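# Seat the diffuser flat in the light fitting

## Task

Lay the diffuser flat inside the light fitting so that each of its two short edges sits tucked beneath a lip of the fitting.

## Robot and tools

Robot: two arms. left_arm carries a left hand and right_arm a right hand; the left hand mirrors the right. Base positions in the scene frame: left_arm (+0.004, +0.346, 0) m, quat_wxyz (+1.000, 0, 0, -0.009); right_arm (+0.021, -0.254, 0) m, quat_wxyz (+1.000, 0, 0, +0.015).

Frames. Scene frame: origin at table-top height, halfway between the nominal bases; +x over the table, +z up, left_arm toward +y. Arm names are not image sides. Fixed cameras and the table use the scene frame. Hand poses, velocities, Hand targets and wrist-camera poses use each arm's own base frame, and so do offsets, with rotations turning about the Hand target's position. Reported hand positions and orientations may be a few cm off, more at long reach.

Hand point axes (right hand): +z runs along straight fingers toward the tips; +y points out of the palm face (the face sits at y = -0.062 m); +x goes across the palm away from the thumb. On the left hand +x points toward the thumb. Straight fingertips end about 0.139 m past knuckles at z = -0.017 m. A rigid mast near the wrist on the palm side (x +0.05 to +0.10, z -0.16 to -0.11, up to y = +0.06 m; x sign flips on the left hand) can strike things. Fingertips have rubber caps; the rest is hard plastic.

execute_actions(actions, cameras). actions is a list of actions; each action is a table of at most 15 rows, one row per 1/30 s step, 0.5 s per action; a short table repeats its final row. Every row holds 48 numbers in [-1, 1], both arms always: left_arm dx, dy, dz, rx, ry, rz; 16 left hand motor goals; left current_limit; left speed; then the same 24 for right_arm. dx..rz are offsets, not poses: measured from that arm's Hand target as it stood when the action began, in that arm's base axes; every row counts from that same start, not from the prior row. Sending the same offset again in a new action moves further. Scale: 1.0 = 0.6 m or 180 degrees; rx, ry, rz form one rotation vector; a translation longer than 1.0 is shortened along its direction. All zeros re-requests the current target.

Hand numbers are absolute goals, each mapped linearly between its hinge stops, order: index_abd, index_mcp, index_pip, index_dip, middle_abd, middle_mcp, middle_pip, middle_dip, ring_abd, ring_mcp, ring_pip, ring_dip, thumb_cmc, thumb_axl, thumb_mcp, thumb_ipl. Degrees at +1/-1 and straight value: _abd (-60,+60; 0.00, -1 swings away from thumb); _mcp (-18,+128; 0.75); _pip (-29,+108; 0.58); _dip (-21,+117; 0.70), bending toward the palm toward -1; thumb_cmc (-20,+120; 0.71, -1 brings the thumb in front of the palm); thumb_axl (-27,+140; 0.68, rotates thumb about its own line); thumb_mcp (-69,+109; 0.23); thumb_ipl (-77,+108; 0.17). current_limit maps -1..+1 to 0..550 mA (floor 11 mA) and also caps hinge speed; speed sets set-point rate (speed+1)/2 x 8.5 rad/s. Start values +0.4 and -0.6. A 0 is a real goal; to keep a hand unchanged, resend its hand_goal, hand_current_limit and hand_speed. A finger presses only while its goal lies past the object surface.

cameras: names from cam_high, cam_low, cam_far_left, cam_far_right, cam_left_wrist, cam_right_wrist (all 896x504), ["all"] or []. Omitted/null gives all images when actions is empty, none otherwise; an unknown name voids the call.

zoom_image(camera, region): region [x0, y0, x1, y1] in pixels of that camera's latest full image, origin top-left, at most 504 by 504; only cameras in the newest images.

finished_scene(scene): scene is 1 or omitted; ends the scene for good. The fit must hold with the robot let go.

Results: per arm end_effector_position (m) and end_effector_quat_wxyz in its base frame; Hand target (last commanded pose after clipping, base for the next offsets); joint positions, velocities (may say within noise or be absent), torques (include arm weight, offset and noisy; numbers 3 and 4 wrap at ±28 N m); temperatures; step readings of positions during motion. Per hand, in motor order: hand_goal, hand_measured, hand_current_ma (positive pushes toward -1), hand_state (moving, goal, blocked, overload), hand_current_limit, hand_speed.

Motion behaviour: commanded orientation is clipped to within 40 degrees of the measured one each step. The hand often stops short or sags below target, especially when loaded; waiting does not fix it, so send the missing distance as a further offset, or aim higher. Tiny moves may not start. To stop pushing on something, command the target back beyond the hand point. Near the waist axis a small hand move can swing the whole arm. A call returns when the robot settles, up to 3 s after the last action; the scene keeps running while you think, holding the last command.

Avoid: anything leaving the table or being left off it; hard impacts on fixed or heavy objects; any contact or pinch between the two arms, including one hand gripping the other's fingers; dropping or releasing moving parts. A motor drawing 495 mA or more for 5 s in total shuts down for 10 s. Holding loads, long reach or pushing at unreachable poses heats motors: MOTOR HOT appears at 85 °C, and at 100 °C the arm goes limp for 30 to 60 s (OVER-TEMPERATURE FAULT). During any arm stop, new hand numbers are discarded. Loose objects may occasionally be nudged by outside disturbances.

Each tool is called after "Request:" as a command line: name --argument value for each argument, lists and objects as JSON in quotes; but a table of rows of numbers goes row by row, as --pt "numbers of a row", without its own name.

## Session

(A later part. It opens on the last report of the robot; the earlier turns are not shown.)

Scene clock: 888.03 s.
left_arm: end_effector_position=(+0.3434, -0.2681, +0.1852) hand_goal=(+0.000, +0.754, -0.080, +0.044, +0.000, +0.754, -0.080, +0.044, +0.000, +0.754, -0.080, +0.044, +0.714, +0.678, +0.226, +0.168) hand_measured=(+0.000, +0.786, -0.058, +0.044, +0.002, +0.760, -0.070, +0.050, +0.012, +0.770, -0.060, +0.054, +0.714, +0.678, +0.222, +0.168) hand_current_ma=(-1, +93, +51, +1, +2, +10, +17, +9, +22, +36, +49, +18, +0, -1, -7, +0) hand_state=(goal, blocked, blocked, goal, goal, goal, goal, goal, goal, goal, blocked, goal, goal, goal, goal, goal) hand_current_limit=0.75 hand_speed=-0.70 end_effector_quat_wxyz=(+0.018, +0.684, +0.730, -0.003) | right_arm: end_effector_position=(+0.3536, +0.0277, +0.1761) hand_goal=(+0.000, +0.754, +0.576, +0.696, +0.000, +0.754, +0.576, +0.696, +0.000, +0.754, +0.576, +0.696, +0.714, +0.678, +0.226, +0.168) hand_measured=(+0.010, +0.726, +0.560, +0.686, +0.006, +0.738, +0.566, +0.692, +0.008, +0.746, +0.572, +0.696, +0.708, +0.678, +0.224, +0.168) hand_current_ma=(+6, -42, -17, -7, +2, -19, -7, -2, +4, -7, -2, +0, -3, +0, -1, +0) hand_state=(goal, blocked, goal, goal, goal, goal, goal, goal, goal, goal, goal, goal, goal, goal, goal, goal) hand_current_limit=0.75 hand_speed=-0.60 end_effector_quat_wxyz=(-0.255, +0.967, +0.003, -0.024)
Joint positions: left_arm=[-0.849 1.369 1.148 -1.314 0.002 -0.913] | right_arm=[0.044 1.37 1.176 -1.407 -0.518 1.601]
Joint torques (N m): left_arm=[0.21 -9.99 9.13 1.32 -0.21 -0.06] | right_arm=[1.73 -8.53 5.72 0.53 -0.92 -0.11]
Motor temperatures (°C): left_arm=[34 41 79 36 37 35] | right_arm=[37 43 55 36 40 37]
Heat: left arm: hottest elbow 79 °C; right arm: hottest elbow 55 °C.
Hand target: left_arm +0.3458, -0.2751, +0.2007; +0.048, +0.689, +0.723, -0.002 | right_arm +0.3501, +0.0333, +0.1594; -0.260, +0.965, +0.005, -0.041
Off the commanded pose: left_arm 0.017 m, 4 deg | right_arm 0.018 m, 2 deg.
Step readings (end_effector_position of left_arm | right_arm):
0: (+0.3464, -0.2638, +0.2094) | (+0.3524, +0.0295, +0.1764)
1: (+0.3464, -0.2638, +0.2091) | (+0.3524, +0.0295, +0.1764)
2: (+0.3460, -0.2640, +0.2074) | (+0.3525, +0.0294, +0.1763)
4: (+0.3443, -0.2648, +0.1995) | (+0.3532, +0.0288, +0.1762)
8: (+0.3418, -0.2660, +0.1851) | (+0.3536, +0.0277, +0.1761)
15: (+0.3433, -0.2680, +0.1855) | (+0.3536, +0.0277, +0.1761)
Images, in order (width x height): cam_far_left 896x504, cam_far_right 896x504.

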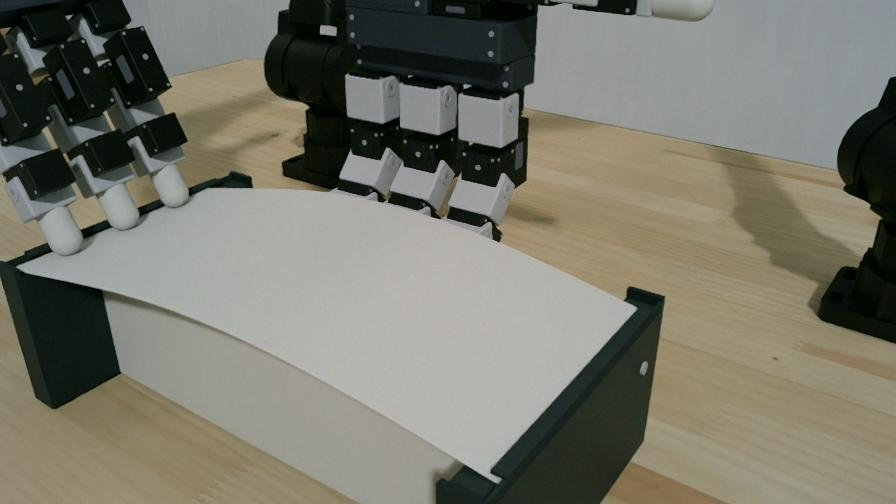

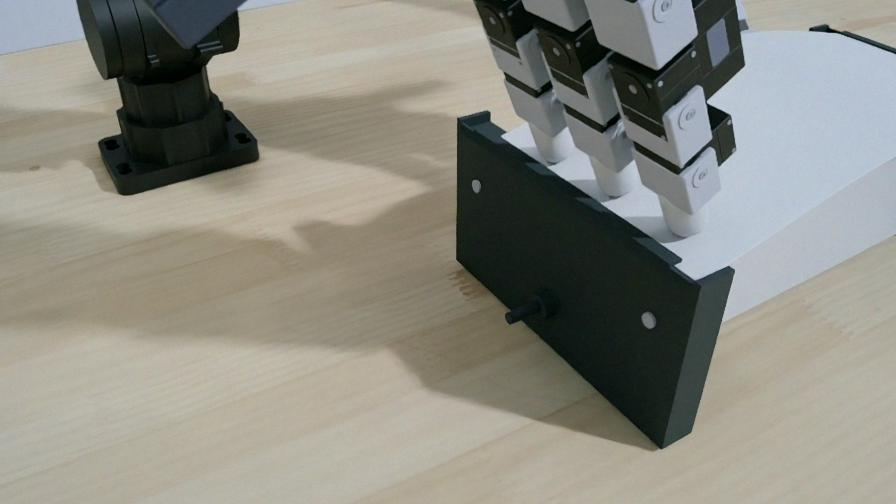

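Request:
execute_actions --actions '[]'

Request:
zoom_image --camera "cam_far_left" --region '[200, 60, 640, 400]'

Scene clock: 915.67 s.
left_arm: end_effector_position=(+0.3434, -0.2681, +0.1852) hand_goal=(+0.000, +0.754, -0.080, +0.044, +0.000, +0.754, -0.080, +0.044, +0.000, +0.754, -0.080, +0.044, +0.714, +0.678, +0.226, +0.168) hand_measured=(+0.000, +0.786, -0.058, +0.044, +0.002, +0.760, -0.070, +0.050, +0.012, +0.770, -0.060, +0.054, +0.714, +0.678, +0.222, +0.168) hand_current_ma=(-1, +93, +51, +1, +2, +10, +17, +9, +22, +36, +49, +18, +0, -1, -7, +0) hand_state=(goal, blocked, blocked, goal, goal, goal, goal, goal, goal, goal, blocked, goal, goal, goal, goal, goal) hand_current_limit=0.75 hand_speed=-0.70 end_effector_quat_wxyz=(+0.018, +0.684, +0.730, -0.003) | right_arm: end_effector_position=(+0.3536, +0.0277, +0.1761) hand_goal=(+0.000, +0.754, +0.576, +0.696, +0.000, +0.754, +0.576, +0.696, +0.000, +0.754, +0.576, +0.696, +0.714, +0.678, +0.226, +0.168) hand_measured=(+0.010, +0.726, +0.560, +0.686, +0.006, +0.738, +0.566, +0.692, +0.008, +0.746, +0.572, +0.696, +0.708, +0.678, +0.224, +0.168) hand_current_ma=(+6, -42, -17, -7, +2, -19, -7, -2, +4, -7, -2, +0, -3, +0, -1, +0) hand_state=(goal, blocked, goal, goal, goal, goal, goal, goal, goal, goal, goal, goal, goal, goal, goal, goal) hand_current_limit=0.75 hand_speed=-0.60 end_effector_quat_wxyz=(-0.255, +0.967, +0.003, -0.024)
Joint positions: left_arm=[-0.849 1.369 1.148 -1.314 0.002 -0.913] | right_arm=[0.044 1.37 1.176 -1.407 -0.518 1.601]
Joint velocities: within noise
Joint torques (N m): left_arm=[0.38 -9.99 9.09 1.36 -0.22 -0.07] | right_arm=[1.73 -8.53 5.71 0.53 -0.92 -0.12]
Motor temperatures (°C): left_arm=[34 41 70 36 37 35] | right_arm=[37 43 53 36 41 36]
Heat: left arm: hottest elbow 70 °C; right arm: hottest elbow 53 °C.
Hand target: left_arm +0.3458, -0.2751, +0.2007; +0.048, +0.689, +0.723, -0.002 | right_arm +0.3501, +0.0333, +0.1594; -0.260, +0.965, +0.005, -0.041
Off the commanded pose: left_arm 0.017 m, 4 deg | right_arm 0.018 m, 2 deg.
camera_calibration:
cam_left_wrist: T_world_to_cam=[[-0.580103, -0.811526, 0.0700467, -0.0718735], [-0.539672, 0.447333, 0.713195, 0.127413], [-0.61011, 0.375924, -0.697457, 0.56227], [0, 0, 0, 1]] pos_world=[0.370114, -0.326694, 0.306324]
cam_right_wrist: T_world_to_cam=[[-0.756634, -0.596472, -0.267816, 0.360732], [-0.413395, 0.119071, 0.902733, -0.0586239], [-0.506566, 0.793752, -0.336672, 0.343554], [0, 0, 0, 1]] pos_world=[0.42274, -0.0505494, 0.265196]

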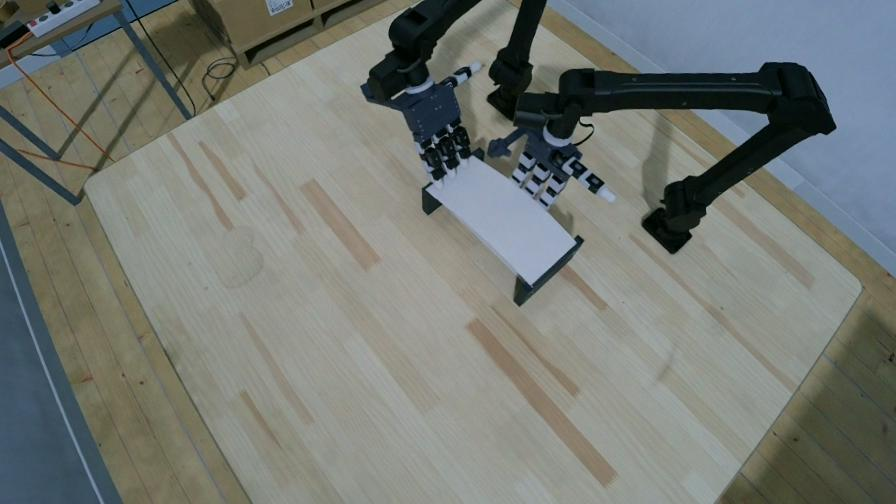

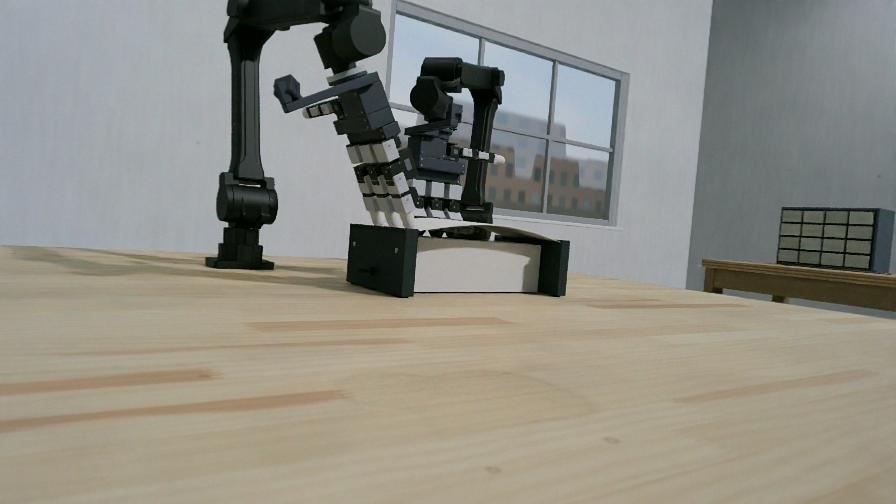

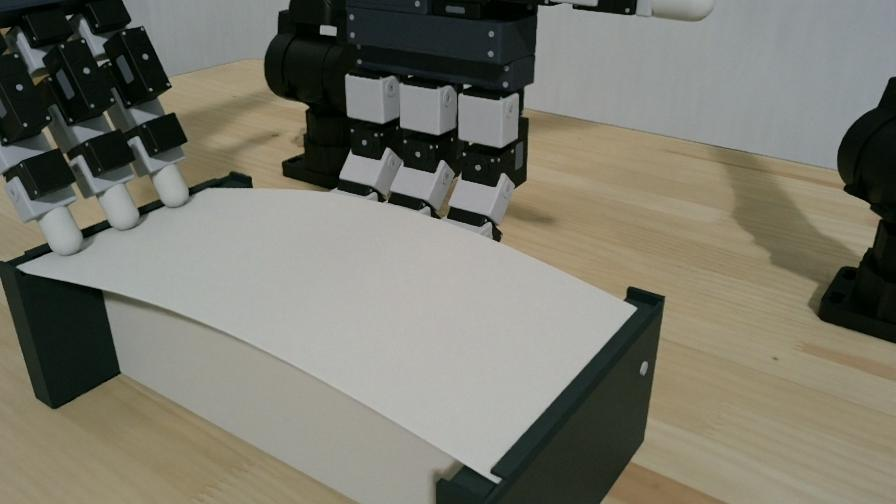

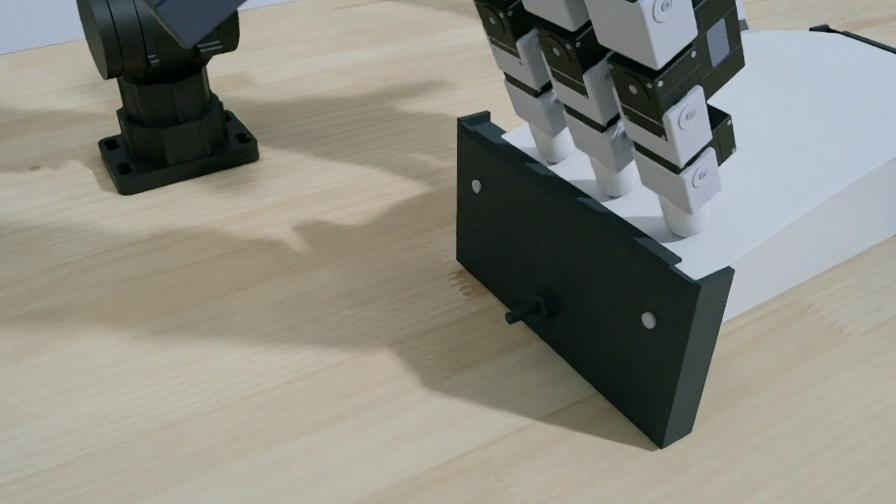

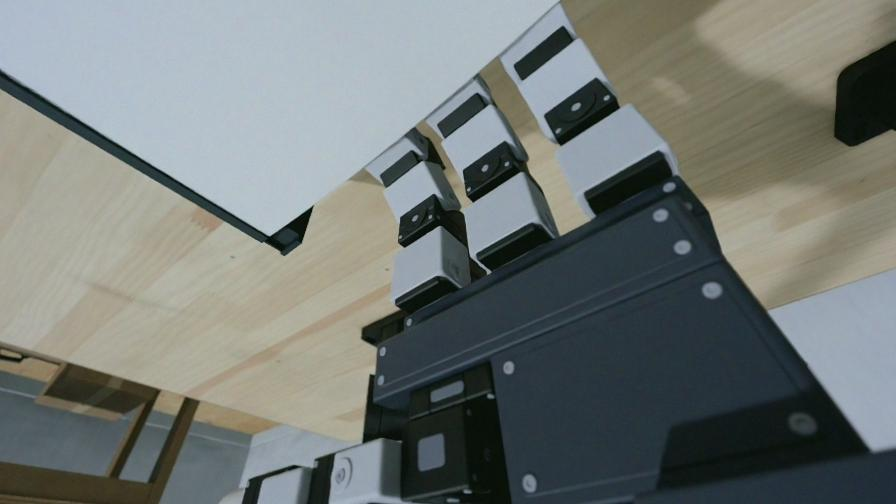

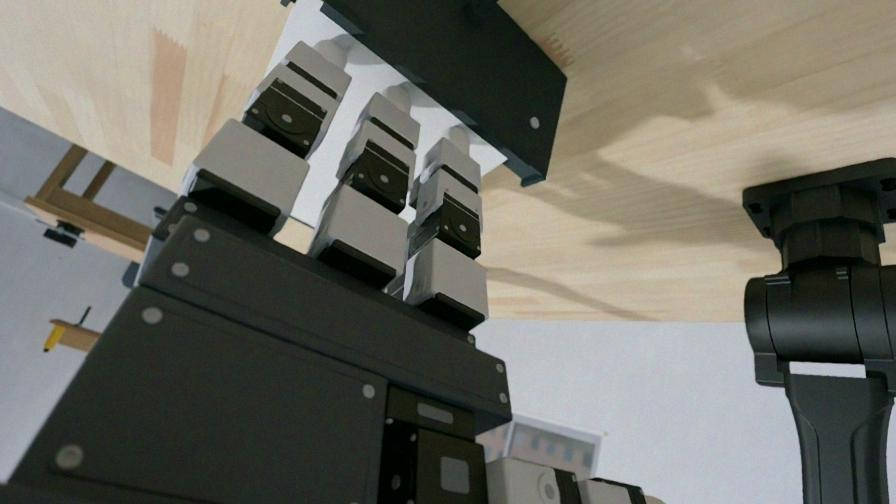

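Scaled by 1.145.

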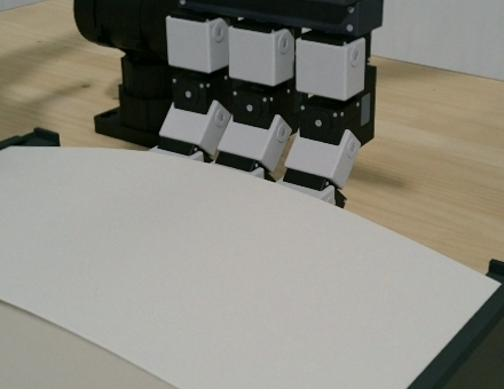

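Request:
zoom_image --camera "cam_far_right" --region '[440, 90, 760, 330]'

Request:
zoom_image --camera "cam_far_left" --region '[0, 160, 280, 370]'

Scaled by 1.575.

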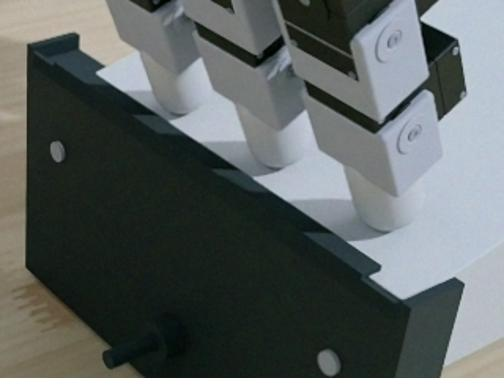

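Scaled by 1.800.

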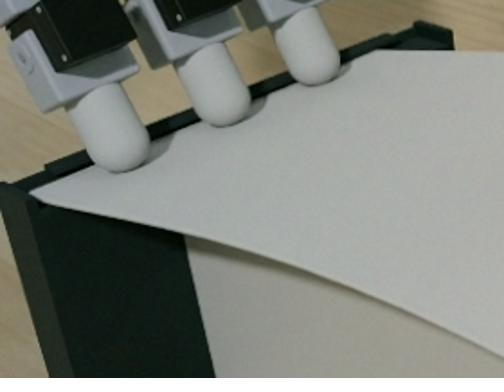

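Request:
execute_actions --actions '[[[-0.004,0,-0.035,0,0,0,0,0.754,-0.08,0.0435,0,0.754,-0.08,0.0435,0,0.754,-0.08,0.0435,0.714,0.678,0.226,0.168,0.75,-0.7,0,-0.006,0,0,0,0,0,0.754,0.576,0.696,0,0.754,0.576,0.696,0,0.754,0.576,0.696,0.714,0.678,0.226,0.168,0.75,-0.6]],[[-0.004,0,-0.035,0,0,0,0,0.754,-0.08,0.0435,0,0.754,-0.08,0.0435,0,0.754,-0.08,0.0435,0.714,0.678,0.226,0.168,0.75,-0.7,0,-0.006,0.004,0,0,0,0,0.754,0.576,0.696,0,0.754,0.576,0.696,0,0.754,0.576,0.696,0.714,0.678,0.226,0.168,0.75,-0.6]]]' --cameras '["cam_far_left","cam_far_right"]'

Request:
zoom_image --camera "cam_far_right" --region '[440, 90, 760, 330]'

Request:
zoom_image --camera "cam_far_left" --region '[0, 160, 280, 370]'

Scene clock: 942.83 s.
left_arm: end_effector_position=(+0.3440, -0.2737, +0.1676) hand_goal=(+0.000, +0.754, -0.080, +0.044, +0.000, +0.754, -0.080, +0.044, +0.000, +0.754, -0.080, +0.044, +0.714, +0.678, +0.226, +0.168) hand_measured=(+0.004, +0.746, -0.098, +0.030, +0.002, +0.748, -0.084, +0.044, +0.004, +0.758, -0.074, +0.048, +0.714, +0.678, +0.222, +0.168) hand_current_ma=(+4, -16, -39, -32, +2, -12, -6, -1, +5, +7, +9, +5, +0, -1, -7, +0) hand_state=(goal, goal, goal, goal, goal, goal, goal, goal, goal, goal, goal, goal, goal, goal, goal, goal) hand_current_limit=0.75 hand_speed=-0.70 end_effector_quat_wxyz=(+0.049, +0.687, +0.725, -0.001) | right_arm: end_effector_position=(+0.3544, +0.0268, +0.1757) hand_goal=(+0.000, +0.754, +0.576, +0.696, +0.000, +0.754, +0.576, +0.696, +0.000, +0.754, +0.576, +0.696, +0.714, +0.678, +0.226, +0.168) hand_measured=(+0.010, +0.726, +0.560, +0.686, +0.006, +0.736, +0.566, +0.692, +0.008, +0.744, +0.572, +0.694, +0.708, +0.678, +0.224, +0.168) hand_current_ma=(+6, -41, -15, -7, +2, -20, -7, -3, +4, -7, -2, +0, -3, +0, -1, +0) hand_state=(goal, blocked, goal, goal, goal, goal, goal, goal, goal, goal, goal, goal, goal, goal, goal, goal) hand_current_limit=0.75 hand_speed=-0.60 end_effector_quat_wxyz=(-0.256, +0.966, +0.008, -0.022)
Joint positions: left_arm=[-0.86 1.355 1.077 -1.196 -0.007 -0.913] | right_arm=[0.041 1.37 1.175 -1.408 -0.519 1.587]
Joint torques (N m): left_arm=[0.44 -7.36 7.24 1.33 0.08 -0.15] | right_arm=[0.62 -8.53 6.22 -0.12 -0.82 -0.15]
Motor temperatures (°C): left_arm=[34 41 65 36 37 35] | right_arm=[36 43 51 36 41 36]
Heat: left arm: hottest elbow 65 °C; right arm: hottest elbow 51 °C.
Hand target: left_arm +0.3411, -0.2750, +0.1586; +0.048, +0.689, +0.723, -0.002 | right_arm +0.3503, +0.0261, +0.1619; -0.260, +0.965, +0.005, -0.041
Off the commanded pose: left_arm 0.009 m, 0 deg | right_arm 0.014 m, 2 deg.
Step readings (end_effector_position of left_arm | right_arm):
0: (+0.3434, -0.2681, +0.1852) | (+0.3536, +0.0277, +0.1761)
1: (+0.3434, -0.2680, +0.1850) | (+0.3536, +0.0277, +0.1761)
2: (+0.3436, -0.2682, +0.1843) | (+0.3536, +0.0277, +0.1761)
4: (+0.3440, -0.2689, +0.1812) | (+0.3537, +0.0277, +0.1761)
8: (+0.3453, -0.2714, +0.1769) | (+0.3537, +0.0276, +0.1757)
15: (+0.3462, -0.2730, +0.1764) | (+0.3539, +0.0276, +0.1757)
16: (+0.3462, -0.2729, +0.1763) | (+0.3539, +0.0276, +0.1757)
17: (+0.3464, -0.2733, +0.1756) | (+0.3539, +0.0275, +0.1757)
19: (+0.3466, -0.2740, +0.1720) | (+0.3541, +0.0272, +0.1757)
23: (+0.3443, -0.2739, +0.1677) | (+0.3543, +0.0270, +0.1757)
30: (+0.3441, -0.2738, +0.1677) | (+0.3543, +0.0268, +0.1757)
Images, in order (width x height): cam_far_left 896x504, cam_far_right 896x504.

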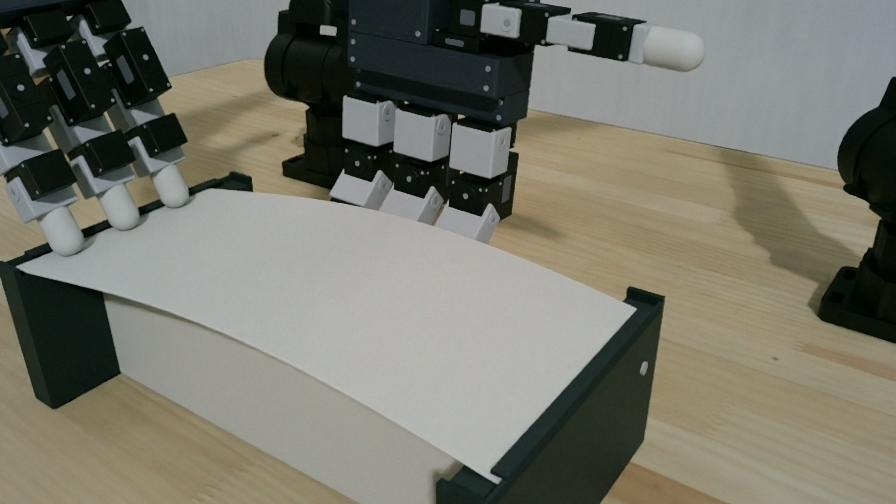

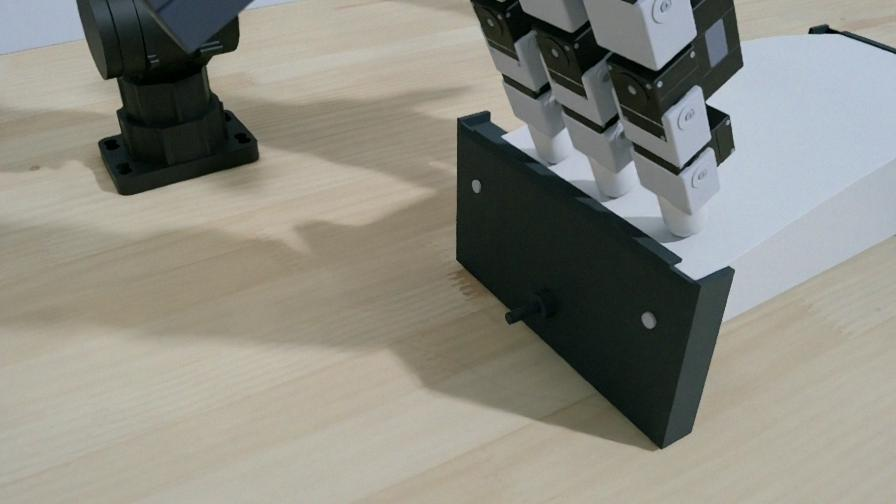

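Scaled by 1.575.

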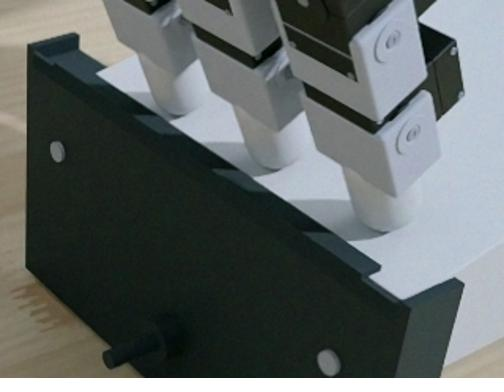

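Scaled by 1.800.

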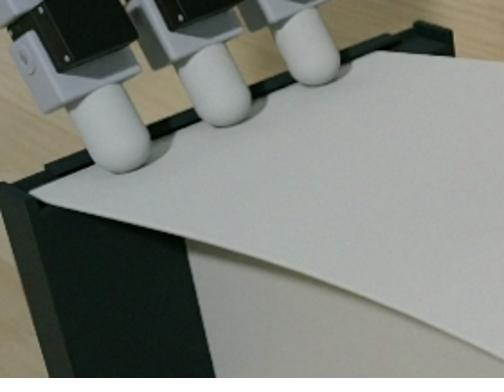

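Request:
execute_actions --actions '[[[0,0,-0.02,0,0,0,0,0.754,-0.08,0.0435,0,0.754,-0.08,0.0435,0,0.754,-0.08,0.0435,0.714,0.678,0.226,0.168,0.75,-0.7,-0.004,-0.006,0.008,0,0,0,0,0.754,0.576,0.696,0,0.754,0.576,0.696,0,0.754,0.576,0.696,0.714,0.678,0.226,0.168,0.75,-0.6]],[[0,0,-0.015,0,0,0,0,0.754,-0.08,0.0435,0,0.754,-0.08,0.0435,0,0.754,-0.08,0.0435,0.714,0.678,0.226,0.168,0.75,-0.7,-0.004,-0.006,0.008,0,0,0,0,0.754,0.576,0.696,0,0.754,0.576,0.696,0,0.754,0.576,0.696,0.714,0.678,0.226,0.168,0.75,-0.6]]]' --cameras '["cam_far_left","cam_far_right"]'

Request:
zoom_image --camera "cam_far_right" --region '[440, 90, 760, 330]'

Request:
zoom_image --camera "cam_far_left" --region '[0, 160, 280, 370]'

Scene clock: 964.57 s.
left_arm: end_effector_position=(+0.3411, -0.2728, +0.1633) hand_goal=(+0.000, +0.754, -0.080, +0.044, +0.000, +0.754, -0.080, +0.044, +0.000, +0.754, -0.080, +0.044, +0.714, +0.678, +0.226, +0.168) hand_measured=(+0.004, +0.734, -0.122, +0.010, +0.004, +0.740, -0.104, +0.028, +0.004, +0.750, -0.086, +0.040, +0.714, +0.678, +0.222, +0.168) hand_current_ma=(+7, -50, -119, -95, +5, -35, -60, -34, +5, -6, -11, -7, +0, -1, -7, +0) hand_state=(goal, goal, blocked, blocked, goal, goal, blocked, goal, goal, goal, goal, goal, goal, goal, goal, goal) hand_current_limit=0.75 hand_speed=-0.70 end_effector_quat_wxyz=(+0.061, +0.683, +0.728, -0.003) | right_arm: end_effector_position=(+0.3501, +0.0237, +0.1762) hand_goal=(+0.000, +0.754, +0.576, +0.696, +0.000, +0.754, +0.576, +0.696, +0.000, +0.754, +0.576, +0.696, +0.714, +0.678, +0.226, +0.168) hand_measured=(+0.002, +0.740, +0.570, +0.692, -0.002, +0.742, +0.570, +0.692, -0.010, +0.750, +0.574, +0.694, +0.708, +0.678, +0.224, +0.168) hand_current_ma=(+1, -14, -3, -1, -1, -12, -3, -2, -6, -3, +0, +0, -3, +0, -1, +0) hand_state=(goal, goal, goal, goal, goal, goal, goal, goal, goal, goal, goal, goal, goal, goal, goal, goal) hand_current_limit=0.75 hand_speed=-0.60 end_effector_quat_wxyz=(-0.259, +0.965, +0.011, -0.030)
Joint positions: left_arm=[-0.865 1.338 1.046 -1.157 -0.008 -0.927] | right_arm=[0.031 1.37 1.175 -1.432 -0.525 1.563]
Joint torques (N m): left_arm=[0.73 -4.84 6.42 2.07 0.07 -0.01] | right_arm=[0.03 -9.76 6.87 -0.62 -0.57 -0.13]
Motor temperatures (°C): left_arm=[34 41 63 36 37 35] | right_arm=[36 43 51 36 41 36]
Heat: left arm: hottest elbow 63 °C; right arm: hottest elbow 51 °C.
Hand target: left_arm +0.3411, -0.2751, +0.1378; +0.049, +0.689, +0.723, -0.002 | right_arm +0.3455, +0.0190, +0.1715; -0.260, +0.965, +0.005, -0.041
Off the commanded pose: left_arm 0.026 m, 2 deg | right_arm 0.008 m, 1 deg.
Step readings (end_effector_position of left_arm | right_arm):
0: (+0.3440, -0.2737, +0.1676) | (+0.3544, +0.0268, +0.1757)
1: (+0.3441, -0.2738, +0.1676) | (+0.3543, +0.0268, +0.1757)
2: (+0.3440, -0.2736, +0.1672) | (+0.3541, +0.0267, +0.1757)
4: (+0.3434, -0.2734, +0.1662) | (+0.3538, +0.0263, +0.1757)
8: (+0.3426, -0.2734, +0.1656) | (+0.3534, +0.0259, +0.1758)
15: (+0.3423, -0.2731, +0.1652) | (+0.3530, +0.0257, +0.1758)
16: (+0.3424, -0.2732, +0.1652) | (+0.3530, +0.0257, +0.1758)
17: (+0.3424, -0.2732, +0.1648) | (+0.3525, +0.0255, +0.1759)
19: (+0.3419, -0.2730, +0.1643) | (+0.3520, +0.0251, +0.1760)
23: (+0.3413, -0.2729, +0.1635) | (+0.3507, +0.0239, +0.1762)
30: (+0.3410, -0.2728, +0.1633) | (+0.3501, +0.0237, +0.1762)
Images, in order (width x height): cam_far_left 896x504, cam_far_right 896x504.

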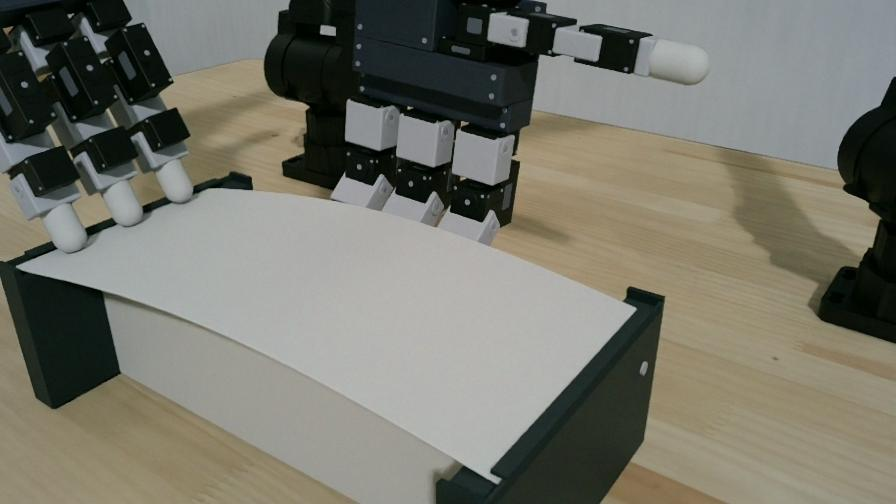

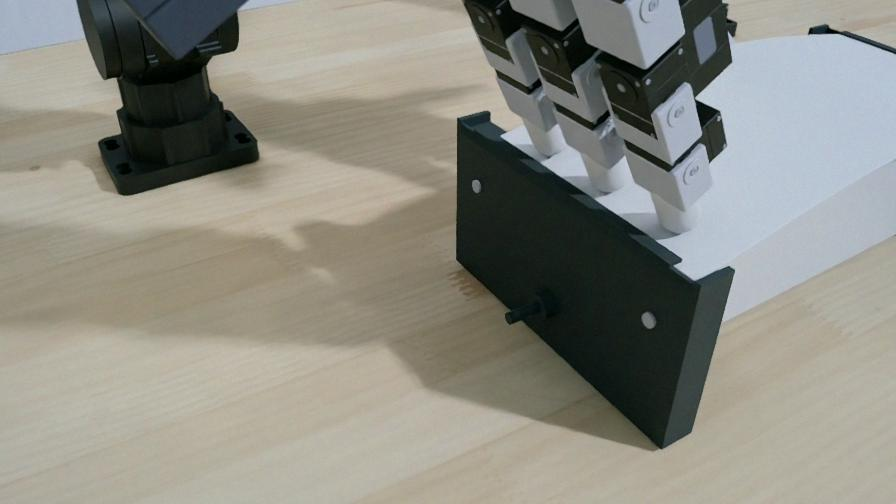

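Scaled by 1.575.

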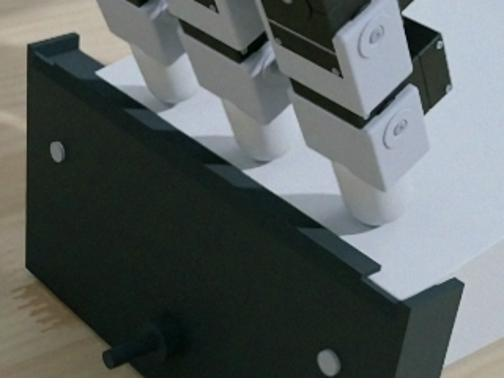

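Scaled by 1.800.

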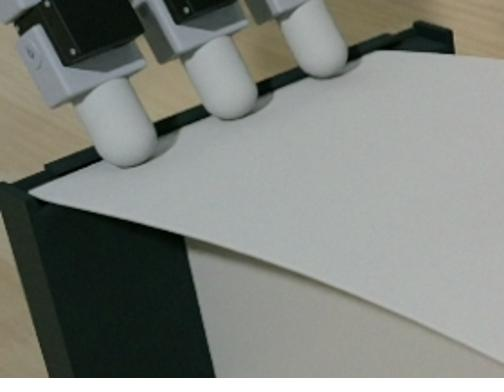

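Request:
execute_actions --actions '[]' --cameras '["cam_low","cam_left_wrist","cam_high"]'

Request:
zoom_image --camera "cam_low" --region '[320, 130, 600, 310]'

Request:
zoom_image --camera "cam_high" --region '[380, 130, 640, 320]'

Scene clock: 987.60 s.
left_arm: end_effector_position=(+0.3411, -0.2728, +0.1633) hand_goal=(+0.000, +0.754, -0.080, +0.044, +0.000, +0.754, -0.080, +0.044, +0.000, +0.754, -0.080, +0.044, +0.714, +0.678, +0.226, +0.168) hand_measured=(+0.004, +0.734, -0.122, +0.010, +0.004, +0.740, -0.104, +0.028, +0.004, +0.750, -0.086, +0.040, +0.714, +0.678, +0.222, +0.168) hand_current_ma=(+7, -50, -119, -95, +5, -35, -60, -34, +5, -6, -11, -7, +0, -1, -7, +0) hand_state=(goal, goal, blocked, blocked, goal, goal, blocked, goal, goal, goal, goal, goal, goal, goal, goal, goal) hand_current_limit=0.75 hand_speed=-0.70 end_effector_quat_wxyz=(+0.061, +0.683, +0.728, -0.003) | right_arm: end_effector_position=(+0.3501, +0.0237, +0.1762) hand_goal=(+0.000, +0.754, +0.576, +0.696, +0.000, +0.754, +0.576, +0.696, +0.000, +0.754, +0.576, +0.696, +0.714, +0.678, +0.226, +0.168) hand_measured=(+0.002, +0.740, +0.570, +0.692, -0.002, +0.742, +0.570, +0.692, -0.010, +0.750, +0.574, +0.694, +0.708, +0.678, +0.224, +0.168) hand_current_ma=(+1, -14, -3, -1, -1, -12, -3, -2, -6, -3, +0, +0, -3, +0, -1, +0) hand_state=(goal, goal, goal, goal, goal, goal, goal, goal, goal, goal, goal, goal, goal, goal, goal, goal) hand_current_limit=0.75 hand_speed=-0.60 end_effector_quat_wxyz=(-0.259, +0.965, +0.011, -0.030)
Joint positions: left_arm=[-0.865 1.338 1.046 -1.157 -0.008 -0.927] | right_arm=[0.031 1.37 1.175 -1.432 -0.525 1.563]
Joint velocities: within noise
Joint torques (N m): left_arm=[0.85 -4.95 6.41 1.99 0.08 -0.01] | right_arm=[0.03 -9.76 6.86 -0.61 -0.57 -0.15]
Motor temperatures (°C): left_arm=[34 41 60 36 37 35] | right_arm=[36 43 51 36 40 36]
Heat: left arm: hottest elbow 60 °C; right arm: hottest elbow 51 °C.
Hand target: left_arm +0.3411, -0.2751, +0.1378; +0.049, +0.689, +0.723, -0.002 | right_arm +0.3455, +0.0190, +0.1715; -0.260, +0.965, +0.005, -0.041
Off the commanded pose: left_arm 0.026 m, 2 deg | right_arm 0.008 m, 1 deg.
camera_calibration:
cam_left_wrist: T_world_to_cam=[[-0.586389, -0.805898, 0.0817097, -0.0737209], [-0.580951, 0.488707, 0.650893, 0.179374], [-0.564485, 0.334208, -0.754759, 0.529827], [0, 0, 0, 1]] pos_world=[0.360058, -0.324145, 0.289162]
Images, in order (width x height): cam_high 896x504, cam_low 896x504, cam_left_wrist 896x504.

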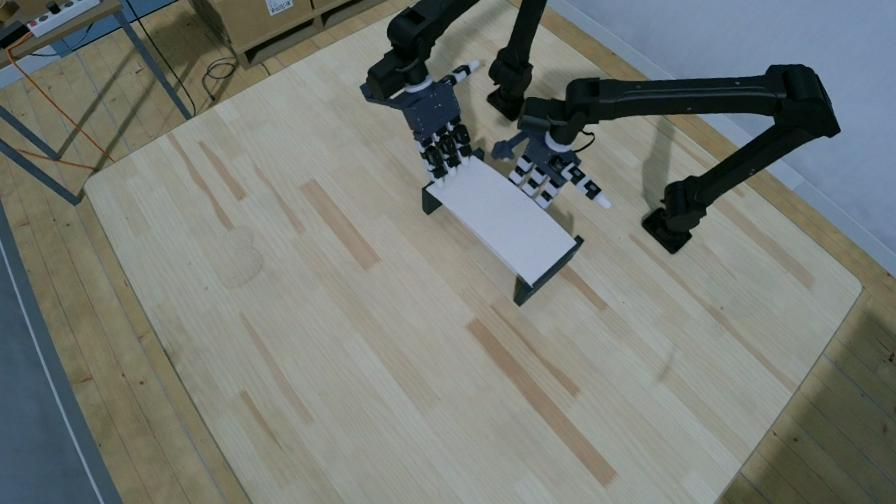

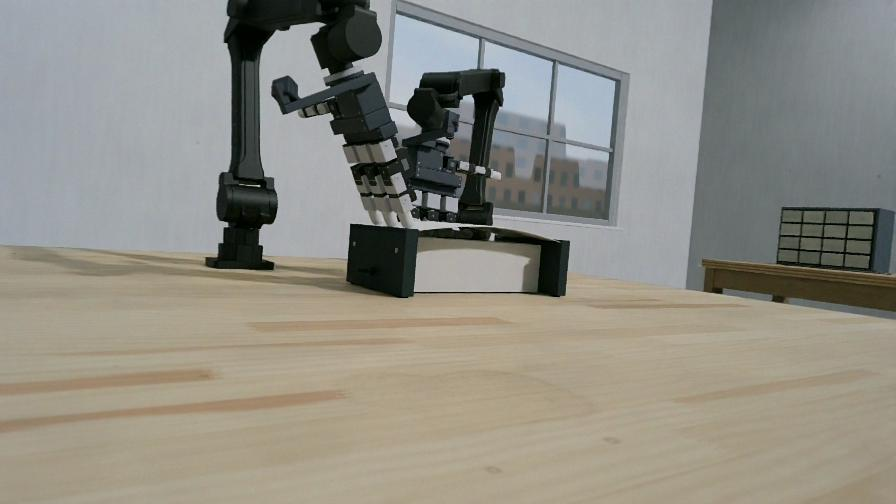

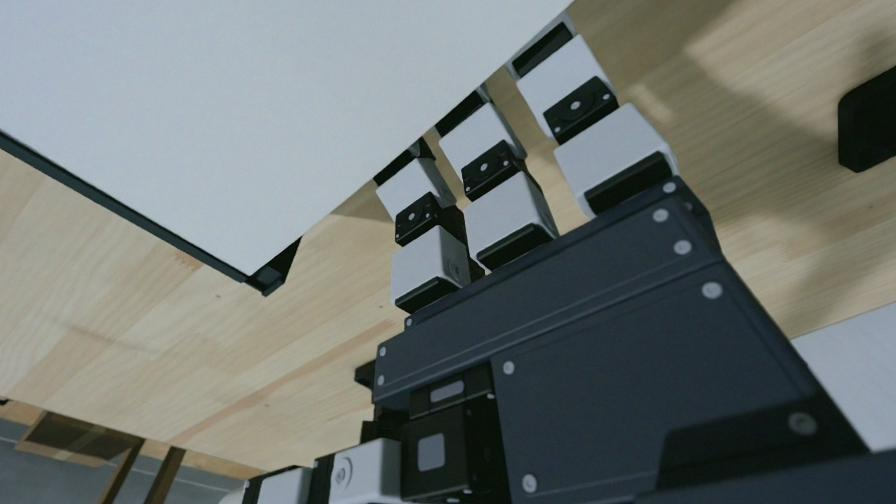

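Scaled by 1.800.

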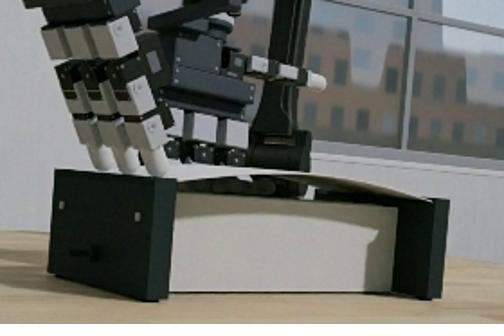

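Scaled by 1.938.

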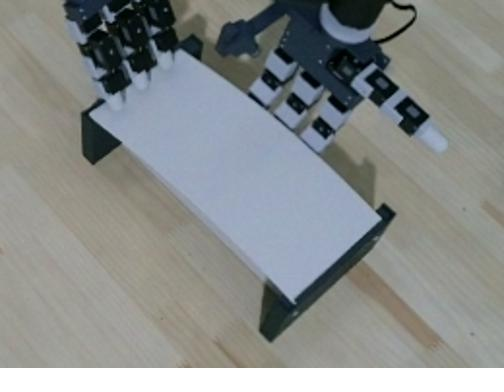

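Request:
execute_actions --actions '[[[0,0,0.04,0,0,0,0,0.754,-0.08,0.0435,0,0.754,-0.08,0.0435,0,0.754,-0.08,0.0435,0.714,0.678,0.226,0.168,0.75,-0.7,0,-0.0,0.02,0,0,0,0,0.754,0.576,0.696,0,0.754,0.576,0.696,0,0.754,0.576,0.696,0.714,0.678,0.226,0.168,0.75,-0.6]],[[0,0,0.0,0,0,0,0,0.754,-0.08,0.0435,0,0.754,-0.08,0.0435,0,0.754,-0.08,0.0435,0.714,0.678,0.226,0.168,0.75,-0.7,0,-0.0,0.02,0,0,0,0,0.754,0.576,0.696,0,0.754,0.576,0.696,0,0.754,0.576,0.696,0.714,0.678,0.226,0.168,0.75,-0.6]]]' --cameras '["cam_far_left","cam_far_right"]'

Request:
zoom_image --camera "cam_far_right" --region '[440, 90, 760, 330]'

Request:
zoom_image --camera "cam_far_left" --region '[0, 160, 280, 370]'

Scene clock: 1002.53 s.
left_arm: end_effector_position=(+0.3404, -0.2720, +0.1634) hand_goal=(+0.000, +0.754, -0.080, +0.044, +0.000, +0.754, -0.080, +0.044, +0.000, +0.754, -0.080, +0.044, +0.714, +0.678, +0.226, +0.168) hand_measured=(-0.002, +0.732, -0.122, +0.010, +0.000, +0.738, -0.104, +0.028, +0.002, +0.748, -0.086, +0.040, +0.714, +0.678, +0.222, +0.168) hand_current_ma=(-1, -57, -119, -95, -1, -41, -60, -34, +1, -10, -11, -7, +0, -1, -7, +0) hand_state=(goal, blocked, blocked, blocked, goal, goal, blocked, goal, goal, goal, goal, goal, goal, goal, goal, goal) hand_current_limit=0.75 hand_speed=-0.70 end_effector_quat_wxyz=(+0.059, +0.683, +0.728, -0.003) | right_arm: end_effector_position=(+0.3351, +0.0227, +0.1795) hand_goal=(+0.000, +0.754, +0.576, +0.696, +0.000, +0.754, +0.576, +0.696, +0.000, +0.754, +0.576, +0.696, +0.714, +0.678, +0.226, +0.168) hand_measured=(+0.002, +0.740, +0.570, +0.692, -0.002, +0.742, +0.570, +0.692, -0.024, +0.754, +0.576, +0.696, +0.708, +0.678, +0.224, +0.168) hand_current_ma=(+1, -14, -3, -1, -1, -12, -3, -2, -24, +0, +0, +0, -3, +0, -1, +0) hand_state=(goal, goal, goal, goal, goal, goal, goal, goal, blocked, goal, goal, goal, goal, goal, goal, goal) hand_current_limit=0.75 hand_speed=-0.60 end_effector_quat_wxyz=(-0.259, +0.964, +0.004, -0.057)
Joint positions: left_arm=[-0.865 1.337 1.046 -1.161 -0.008 -0.927] | right_arm=[0.029 1.37 1.177 -1.492 -0.525 1.562]
Joint torques (N m): left_arm=[0.91 -6.07 10.17 -0.08 0.07 -0.01] | right_arm=[0.09 -10.64 10.26 -0.87 -0.53 -0.13]
Motor temperatures (°C): left_arm=[34 40 58 36 37 35] | right_arm=[36 43 52 36 40 36]
Heat: left arm: hottest elbow 58 °C; right arm: hottest elbow 52 °C.
Hand target: left_arm +0.3411, -0.2752, +0.1617; +0.049, +0.689, +0.723, -0.002 | right_arm +0.3455, +0.0190, +0.1954; -0.260, +0.965, +0.005, -0.041
Off the commanded pose: left_arm 0.004 m, 1 deg | right_arm 0.019 m, 2 deg.
Step readings (end_effector_position of left_arm | right_arm):
0: (+0.3411, -0.2728, +0.1633) | (+0.3501, +0.0237, +0.1762)
1: (+0.3411, -0.2728, +0.1633) | (+0.3501, +0.0237, +0.1762)
2: (+0.3411, -0.2728, +0.1635) | (+0.3495, +0.0235, +0.1763)
4: (+0.3408, -0.2725, +0.1636) | (+0.3471, +0.0234, +0.1767)
8: (+0.3406, -0.2722, +0.1635) | (+0.3443, +0.0231, +0.1771)
15: (+0.3404, -0.2720, +0.1634) | (+0.3432, +0.0229, +0.1773)
16: (+0.3404, -0.2720, +0.1634) | (+0.3432, +0.0229, +0.1773)
17: (+0.3404, -0.2720, +0.1634) | (+0.3425, +0.0229, +0.1774)
19: (+0.3404, -0.2720, +0.1634) | (+0.3402, +0.0229, +0.1778)
23: (+0.3404, -0.2720, +0.1634) | (+0.3371, +0.0228, +0.1790)
30: (+0.3404, -0.2720, +0.1634) | (+0.3352, +0.0227, +0.1795)
Images, in order (width x height): cam_far_left 896x504, cam_far_right 896x504.

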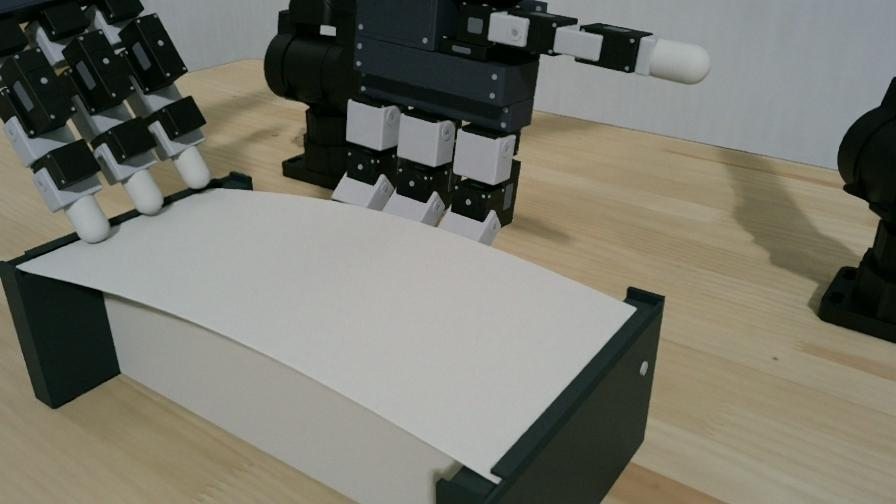

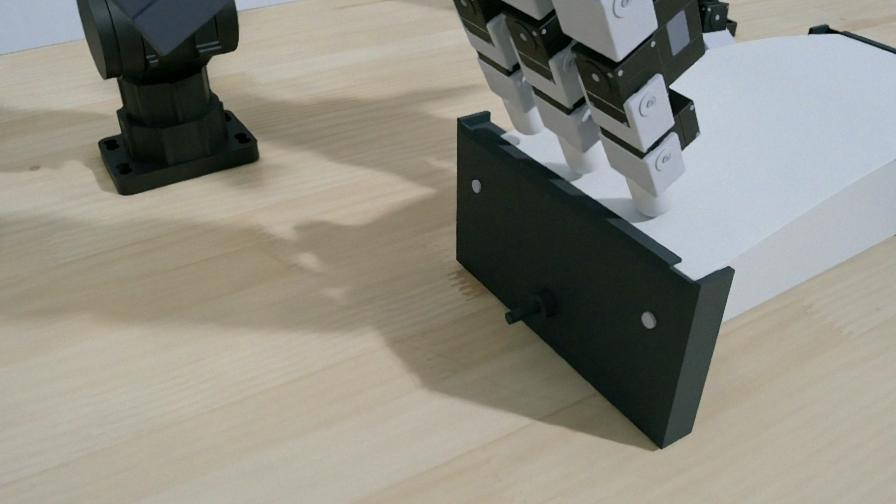

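Scaled by 1.575.

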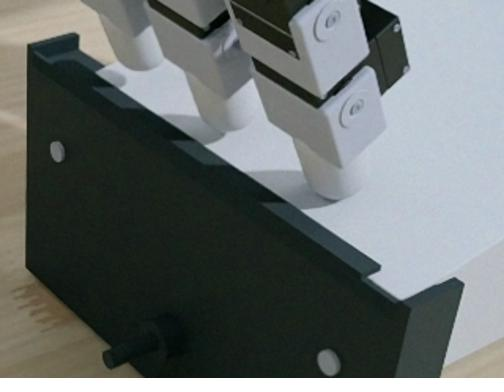

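Scaled by 1.800.

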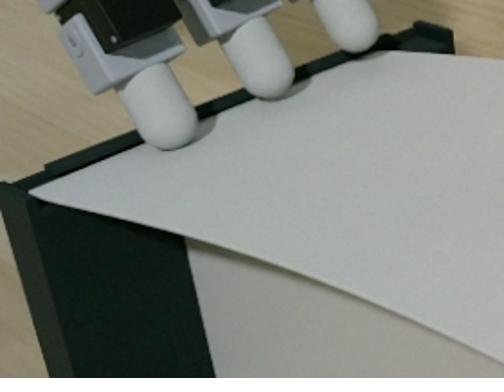

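Request:
execute_actions --actions '[[[0,0,0.03,0.022,0.022,0,0,0.754,-0.08,0.0435,0,0.754,-0.08,0.0435,0,0.754,-0.08,0.0435,0.714,0.678,0.226,0.168,0.75,-0.7,0,-0.0,0.02,0,0,0,0,0.754,0.576,0.696,0,0.754,0.576,0.696,0,0.754,0.576,0.696,0.714,0.678,0.226,0.168,0.75,-0.6]]]' --cameras '["cam_far_left","cam_left_wrist"]'

Request:
zoom_image --camera "cam_far_left" --region '[300, 160, 520, 300]'

Scene clock: 1021.50 s.
left_arm: end_effector_position=(+0.3280, -0.2592, +0.1625) hand_goal=(+0.000, +0.754, -0.080, +0.044, +0.000, +0.754, -0.080, +0.044, +0.000, +0.754, -0.080, +0.044, +0.714, +0.678, +0.226, +0.168) hand_measured=(-0.002, +0.752, -0.080, +0.042, -0.002, +0.752, -0.082, +0.042, +0.000, +0.752, -0.080, +0.042, +0.714, +0.678, +0.222, +0.168) hand_current_ma=(-3, -3, -1, -4, -1, -2, -1, -4, +1, -2, -1, -3, +0, -1, -7, +0) hand_state=(goal, goal, goal, goal, goal, goal, goal, goal, goal, goal, goal, goal, goal, goal, goal, goal) hand_current_limit=0.75 hand_speed=-0.70 end_effector_quat_wxyz=(-0.018, +0.685, +0.728, +0.003) | right_arm: end_effector_position=(+0.3303, +0.0226, +0.1872) hand_goal=(+0.000, +0.754, +0.576, +0.696, +0.000, +0.754, +0.576, +0.696, +0.000, +0.754, +0.576, +0.696, +0.714, +0.678, +0.226, +0.168) hand_measured=(+0.002, +0.740, +0.570, +0.692, -0.002, +0.742, +0.570, +0.692, -0.004, +0.750, +0.576, +0.696, +0.708, +0.678, +0.224, +0.168) hand_current_ma=(+1, -14, -3, -1, -1, -12, -3, -2, -2, -1, +0, +0, -3, +0, -1, +0) hand_state=(goal, goal, goal, goal, goal, goal, goal, goal, goal, goal, goal, goal, goal, goal, goal, goal) hand_current_limit=0.75 hand_speed=-0.60 end_effector_quat_wxyz=(-0.258, +0.964, +0.001, -0.068)
Joint positions: left_arm=[-0.865 1.384 1.108 -1.33 -0.001 -0.925] | right_arm=[0.029 1.37 1.195 -1.532 -0.525 1.562]
Joint torques (N m): left_arm=[1.08 -6.65 13.29 0.02 0.13 -0.05] | right_arm=[0.15 -10.99 10.91 -0.59 -0.52 -0.13]
Motor temperatures (°C): left_arm=[34 40 59 36 37 35] | right_arm=[36 43 55 35 40 36]
Heat: left arm: hottest elbow 59 °C; right arm: hottest elbow 55 °C.
Hand target: left_arm +0.3411, -0.2751, +0.1797; +0.000, +0.690, +0.724, -0.001 | right_arm +0.3454, +0.0190, +0.2073; -0.260, +0.965, +0.005, -0.041
Off the commanded pose: left_arm 0.027 m, 2 deg | right_arm 0.025 m, 3 deg.
Step readings (end_effector_position of left_arm | right_arm):
0: (+0.3404, -0.2720, +0.1634) | (+0.3351, +0.0227, +0.1795)
1: (+0.3402, -0.2717, +0.1633) | (+0.3350, +0.0227, +0.1795)
2: (+0.3390, -0.2705, +0.1639) | (+0.3347, +0.0227, +0.1802)
4: (+0.3356, -0.2668, +0.1656) | (+0.3333, +0.0227, +0.1823)
8: (+0.3293, -0.2603, +0.1633) | (+0.3310, +0.0226, +0.1857)
15: (+0.3276, -0.2587, +0.1608) | (+0.3305, +0.0226, +0.1872)
camera_calibration:
cam_left_wrist: T_world_to_cam=[[-0.581131, -0.812256, 0.0502726, -0.0686529], [-0.504798, 0.408235, 0.760607, 0.102064], [-0.638331, 0.416634, -0.647263, 0.545362], [0, 0, 0, 1]] pos_world=[0.359747, -0.324646, 0.278814]
Images, in order (width x height): cam_far_left 896x504, cam_left_wrist 896x504.

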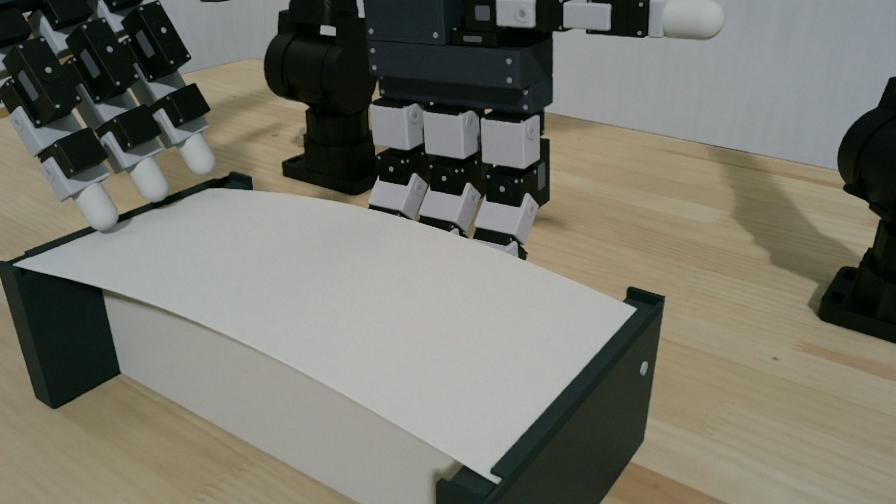

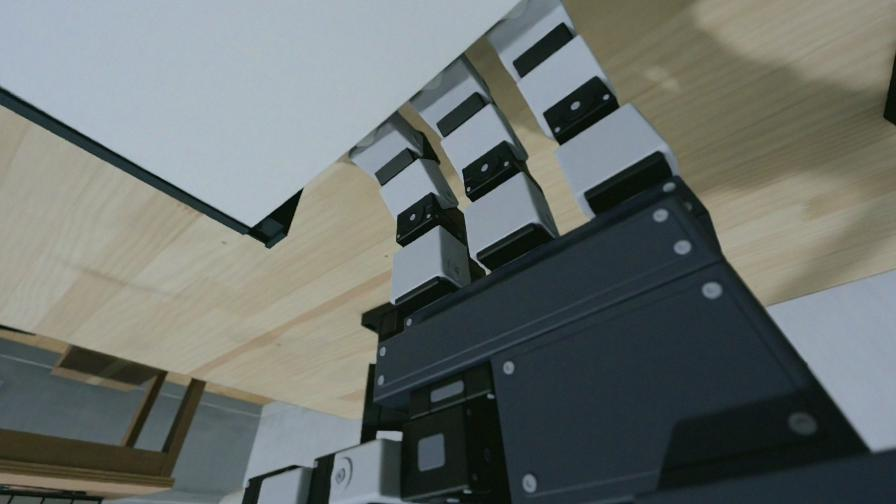

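Scaled by 2.291.

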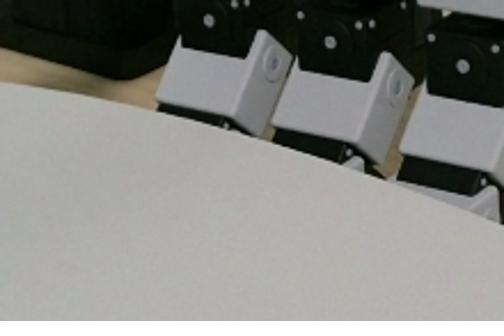

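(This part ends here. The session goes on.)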